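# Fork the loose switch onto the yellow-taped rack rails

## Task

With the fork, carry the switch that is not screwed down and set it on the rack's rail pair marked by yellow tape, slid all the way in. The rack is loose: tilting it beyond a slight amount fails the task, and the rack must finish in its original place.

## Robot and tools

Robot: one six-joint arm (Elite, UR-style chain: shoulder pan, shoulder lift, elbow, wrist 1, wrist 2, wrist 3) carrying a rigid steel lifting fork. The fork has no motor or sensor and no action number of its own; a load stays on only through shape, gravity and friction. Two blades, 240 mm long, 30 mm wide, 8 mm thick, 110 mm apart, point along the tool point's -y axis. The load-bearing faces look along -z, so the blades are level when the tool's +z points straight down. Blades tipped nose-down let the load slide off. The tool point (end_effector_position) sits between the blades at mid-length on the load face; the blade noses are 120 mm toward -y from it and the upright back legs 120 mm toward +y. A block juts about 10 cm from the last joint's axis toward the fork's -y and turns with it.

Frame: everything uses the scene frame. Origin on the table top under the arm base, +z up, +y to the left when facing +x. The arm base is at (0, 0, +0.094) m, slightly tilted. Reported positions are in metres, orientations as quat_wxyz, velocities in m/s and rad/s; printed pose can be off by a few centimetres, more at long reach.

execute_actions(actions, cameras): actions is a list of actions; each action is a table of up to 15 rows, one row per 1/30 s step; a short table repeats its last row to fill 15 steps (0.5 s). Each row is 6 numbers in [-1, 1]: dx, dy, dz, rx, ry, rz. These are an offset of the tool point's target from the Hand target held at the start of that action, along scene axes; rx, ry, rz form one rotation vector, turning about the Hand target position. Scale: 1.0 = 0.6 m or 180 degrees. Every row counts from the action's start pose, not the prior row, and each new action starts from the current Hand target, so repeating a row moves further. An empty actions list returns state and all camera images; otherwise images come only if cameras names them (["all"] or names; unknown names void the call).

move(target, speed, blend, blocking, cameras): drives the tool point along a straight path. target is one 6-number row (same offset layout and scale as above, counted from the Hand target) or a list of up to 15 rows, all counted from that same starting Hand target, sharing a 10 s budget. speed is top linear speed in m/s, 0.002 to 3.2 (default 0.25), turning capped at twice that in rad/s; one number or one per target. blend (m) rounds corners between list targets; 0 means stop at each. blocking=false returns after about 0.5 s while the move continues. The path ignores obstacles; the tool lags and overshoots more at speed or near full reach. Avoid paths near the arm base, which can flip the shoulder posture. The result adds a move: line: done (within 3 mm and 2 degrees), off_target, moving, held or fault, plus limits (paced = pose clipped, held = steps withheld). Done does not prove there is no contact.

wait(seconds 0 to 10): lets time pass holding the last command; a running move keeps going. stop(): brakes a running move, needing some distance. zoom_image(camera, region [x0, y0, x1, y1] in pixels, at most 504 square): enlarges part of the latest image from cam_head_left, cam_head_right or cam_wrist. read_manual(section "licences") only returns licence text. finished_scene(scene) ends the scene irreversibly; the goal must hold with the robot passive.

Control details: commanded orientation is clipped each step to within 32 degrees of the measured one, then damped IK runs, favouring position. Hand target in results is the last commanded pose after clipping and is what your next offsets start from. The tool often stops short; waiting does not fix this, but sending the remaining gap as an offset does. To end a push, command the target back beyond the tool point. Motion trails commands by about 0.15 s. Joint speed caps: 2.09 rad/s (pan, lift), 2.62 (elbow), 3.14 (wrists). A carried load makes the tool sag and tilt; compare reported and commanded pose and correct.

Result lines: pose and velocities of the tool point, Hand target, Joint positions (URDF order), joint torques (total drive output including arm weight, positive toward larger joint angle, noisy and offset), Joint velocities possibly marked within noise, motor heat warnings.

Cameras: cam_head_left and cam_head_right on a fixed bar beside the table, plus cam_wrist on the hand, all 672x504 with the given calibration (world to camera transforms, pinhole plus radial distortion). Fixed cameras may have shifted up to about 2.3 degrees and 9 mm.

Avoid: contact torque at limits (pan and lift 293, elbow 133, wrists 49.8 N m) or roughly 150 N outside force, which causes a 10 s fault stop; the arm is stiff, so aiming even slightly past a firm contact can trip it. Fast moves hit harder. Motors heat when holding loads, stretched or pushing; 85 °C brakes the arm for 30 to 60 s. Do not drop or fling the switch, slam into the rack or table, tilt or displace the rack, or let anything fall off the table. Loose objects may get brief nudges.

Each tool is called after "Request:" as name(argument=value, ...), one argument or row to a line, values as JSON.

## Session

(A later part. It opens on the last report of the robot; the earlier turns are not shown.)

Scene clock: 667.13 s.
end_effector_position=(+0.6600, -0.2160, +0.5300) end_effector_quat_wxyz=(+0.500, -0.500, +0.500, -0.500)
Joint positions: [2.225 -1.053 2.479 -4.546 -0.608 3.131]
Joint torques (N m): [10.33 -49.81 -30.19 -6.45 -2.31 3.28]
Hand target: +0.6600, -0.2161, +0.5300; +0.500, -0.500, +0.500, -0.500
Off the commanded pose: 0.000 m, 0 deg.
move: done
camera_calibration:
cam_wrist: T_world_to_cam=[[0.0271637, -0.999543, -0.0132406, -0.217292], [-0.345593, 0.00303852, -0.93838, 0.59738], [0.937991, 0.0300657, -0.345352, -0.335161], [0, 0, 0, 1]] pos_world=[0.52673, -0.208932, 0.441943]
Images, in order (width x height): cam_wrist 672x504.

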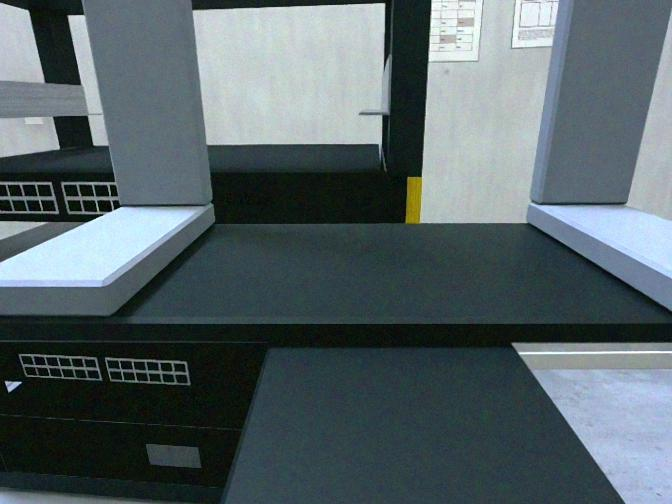

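Request:
move(
  target=[0, 0.34, 0, 0, 0, 0],
  speed=0.4,
  cameras=["cam_wrist"],
)

Request:
zoom_image(
  camera="cam_wrist",
  region=[552, 110, 672, 230],
)

Request:
zoom_image(
  camera="cam_wrist",
  region=[180, 60, 560, 240],
)

Scene clock: 676.37 s.
end_effector_position=(+0.6600, -0.0121, +0.5300) end_effector_quat_wxyz=(+0.500, -0.500, +0.500, -0.500)
Joint positions: [2.647 -1.075 2.596 -4.648 -1.029 3.142]
Joint torques (N m): [9.78 -43 -26.46 -8.82 -2.61 3.35]
Hand target: +0.6600, -0.0121, +0.5300; +0.500, -0.500, +0.500, -0.500
Off the commanded pose: 0.000 m, 0 deg.
move: done
camera_calibration:
cam_wrist: T_world_to_cam=[[0.0271663, -0.999543, -0.0132344, -0.0134924], [-0.345384, 0.00303846, -0.938456, 0.596718], [0.938068, 0.0300653, -0.345144, -0.341517], [0, 0, 0, 1]] pos_world=[0.52683, -0.00503151, 0.441943]
Images, in order (width x height): cam_wrist 672x504.

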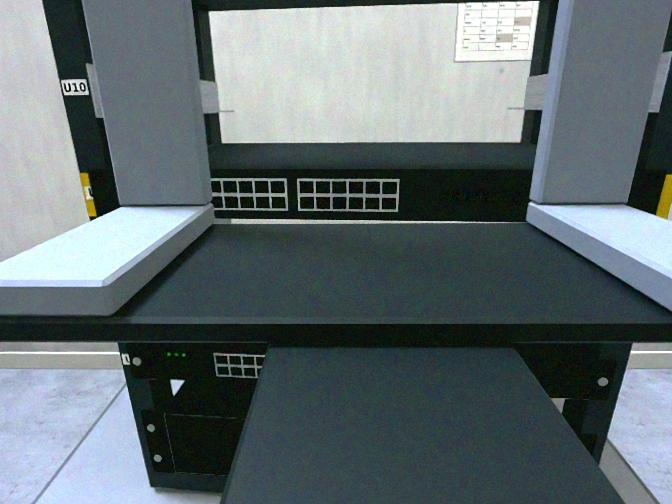

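Scaled by 4.200.

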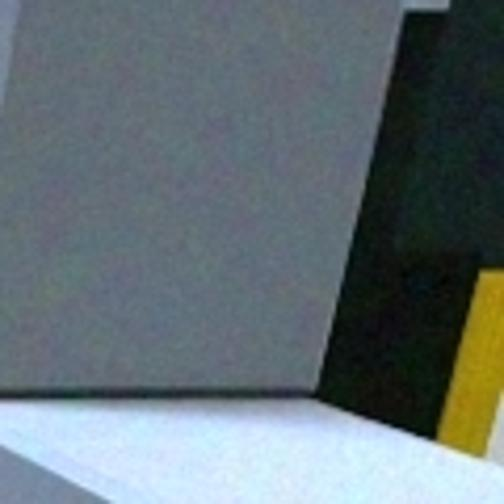

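Scaled by 1.326.

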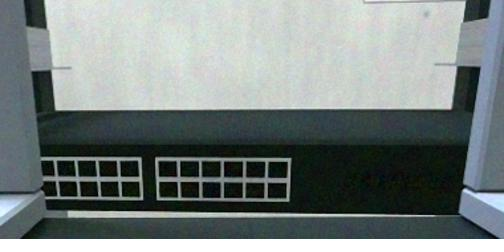

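Request:
zoom_image(
  camera="cam_wrist",
  region=[40, 130, 140, 230],
)

Request:
zoom_image(
  camera="cam_wrist",
  region=[100, 330, 260, 490],
)

Request:
zoom_image(
  camera="cam_wrist",
  region=[500, 330, 660, 490],
)

Scaled by 5.040.

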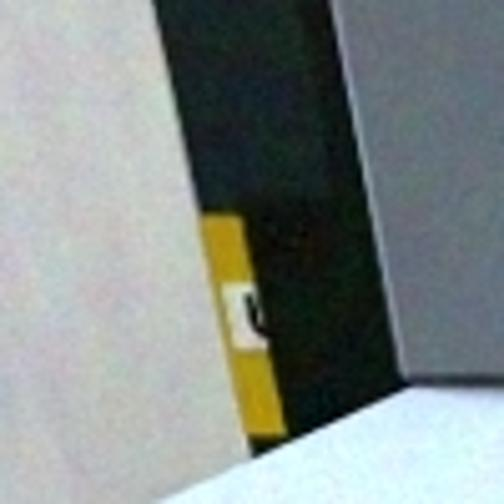

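Scaled by 3.150.

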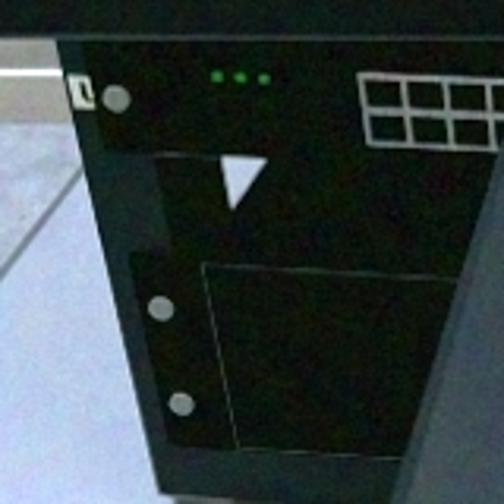

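Scaled by 3.150.

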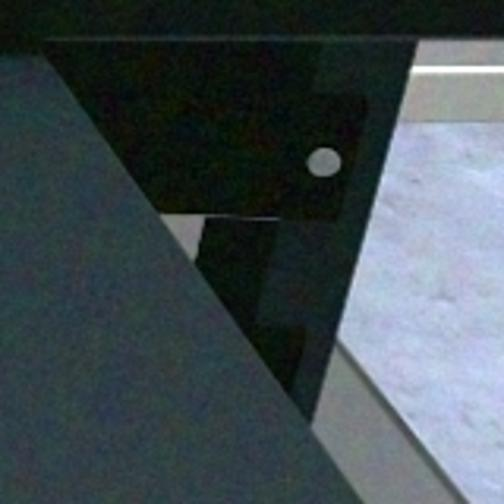

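Request:
finished_scene(
  scene=1,
)

The scene is finished: the task was done.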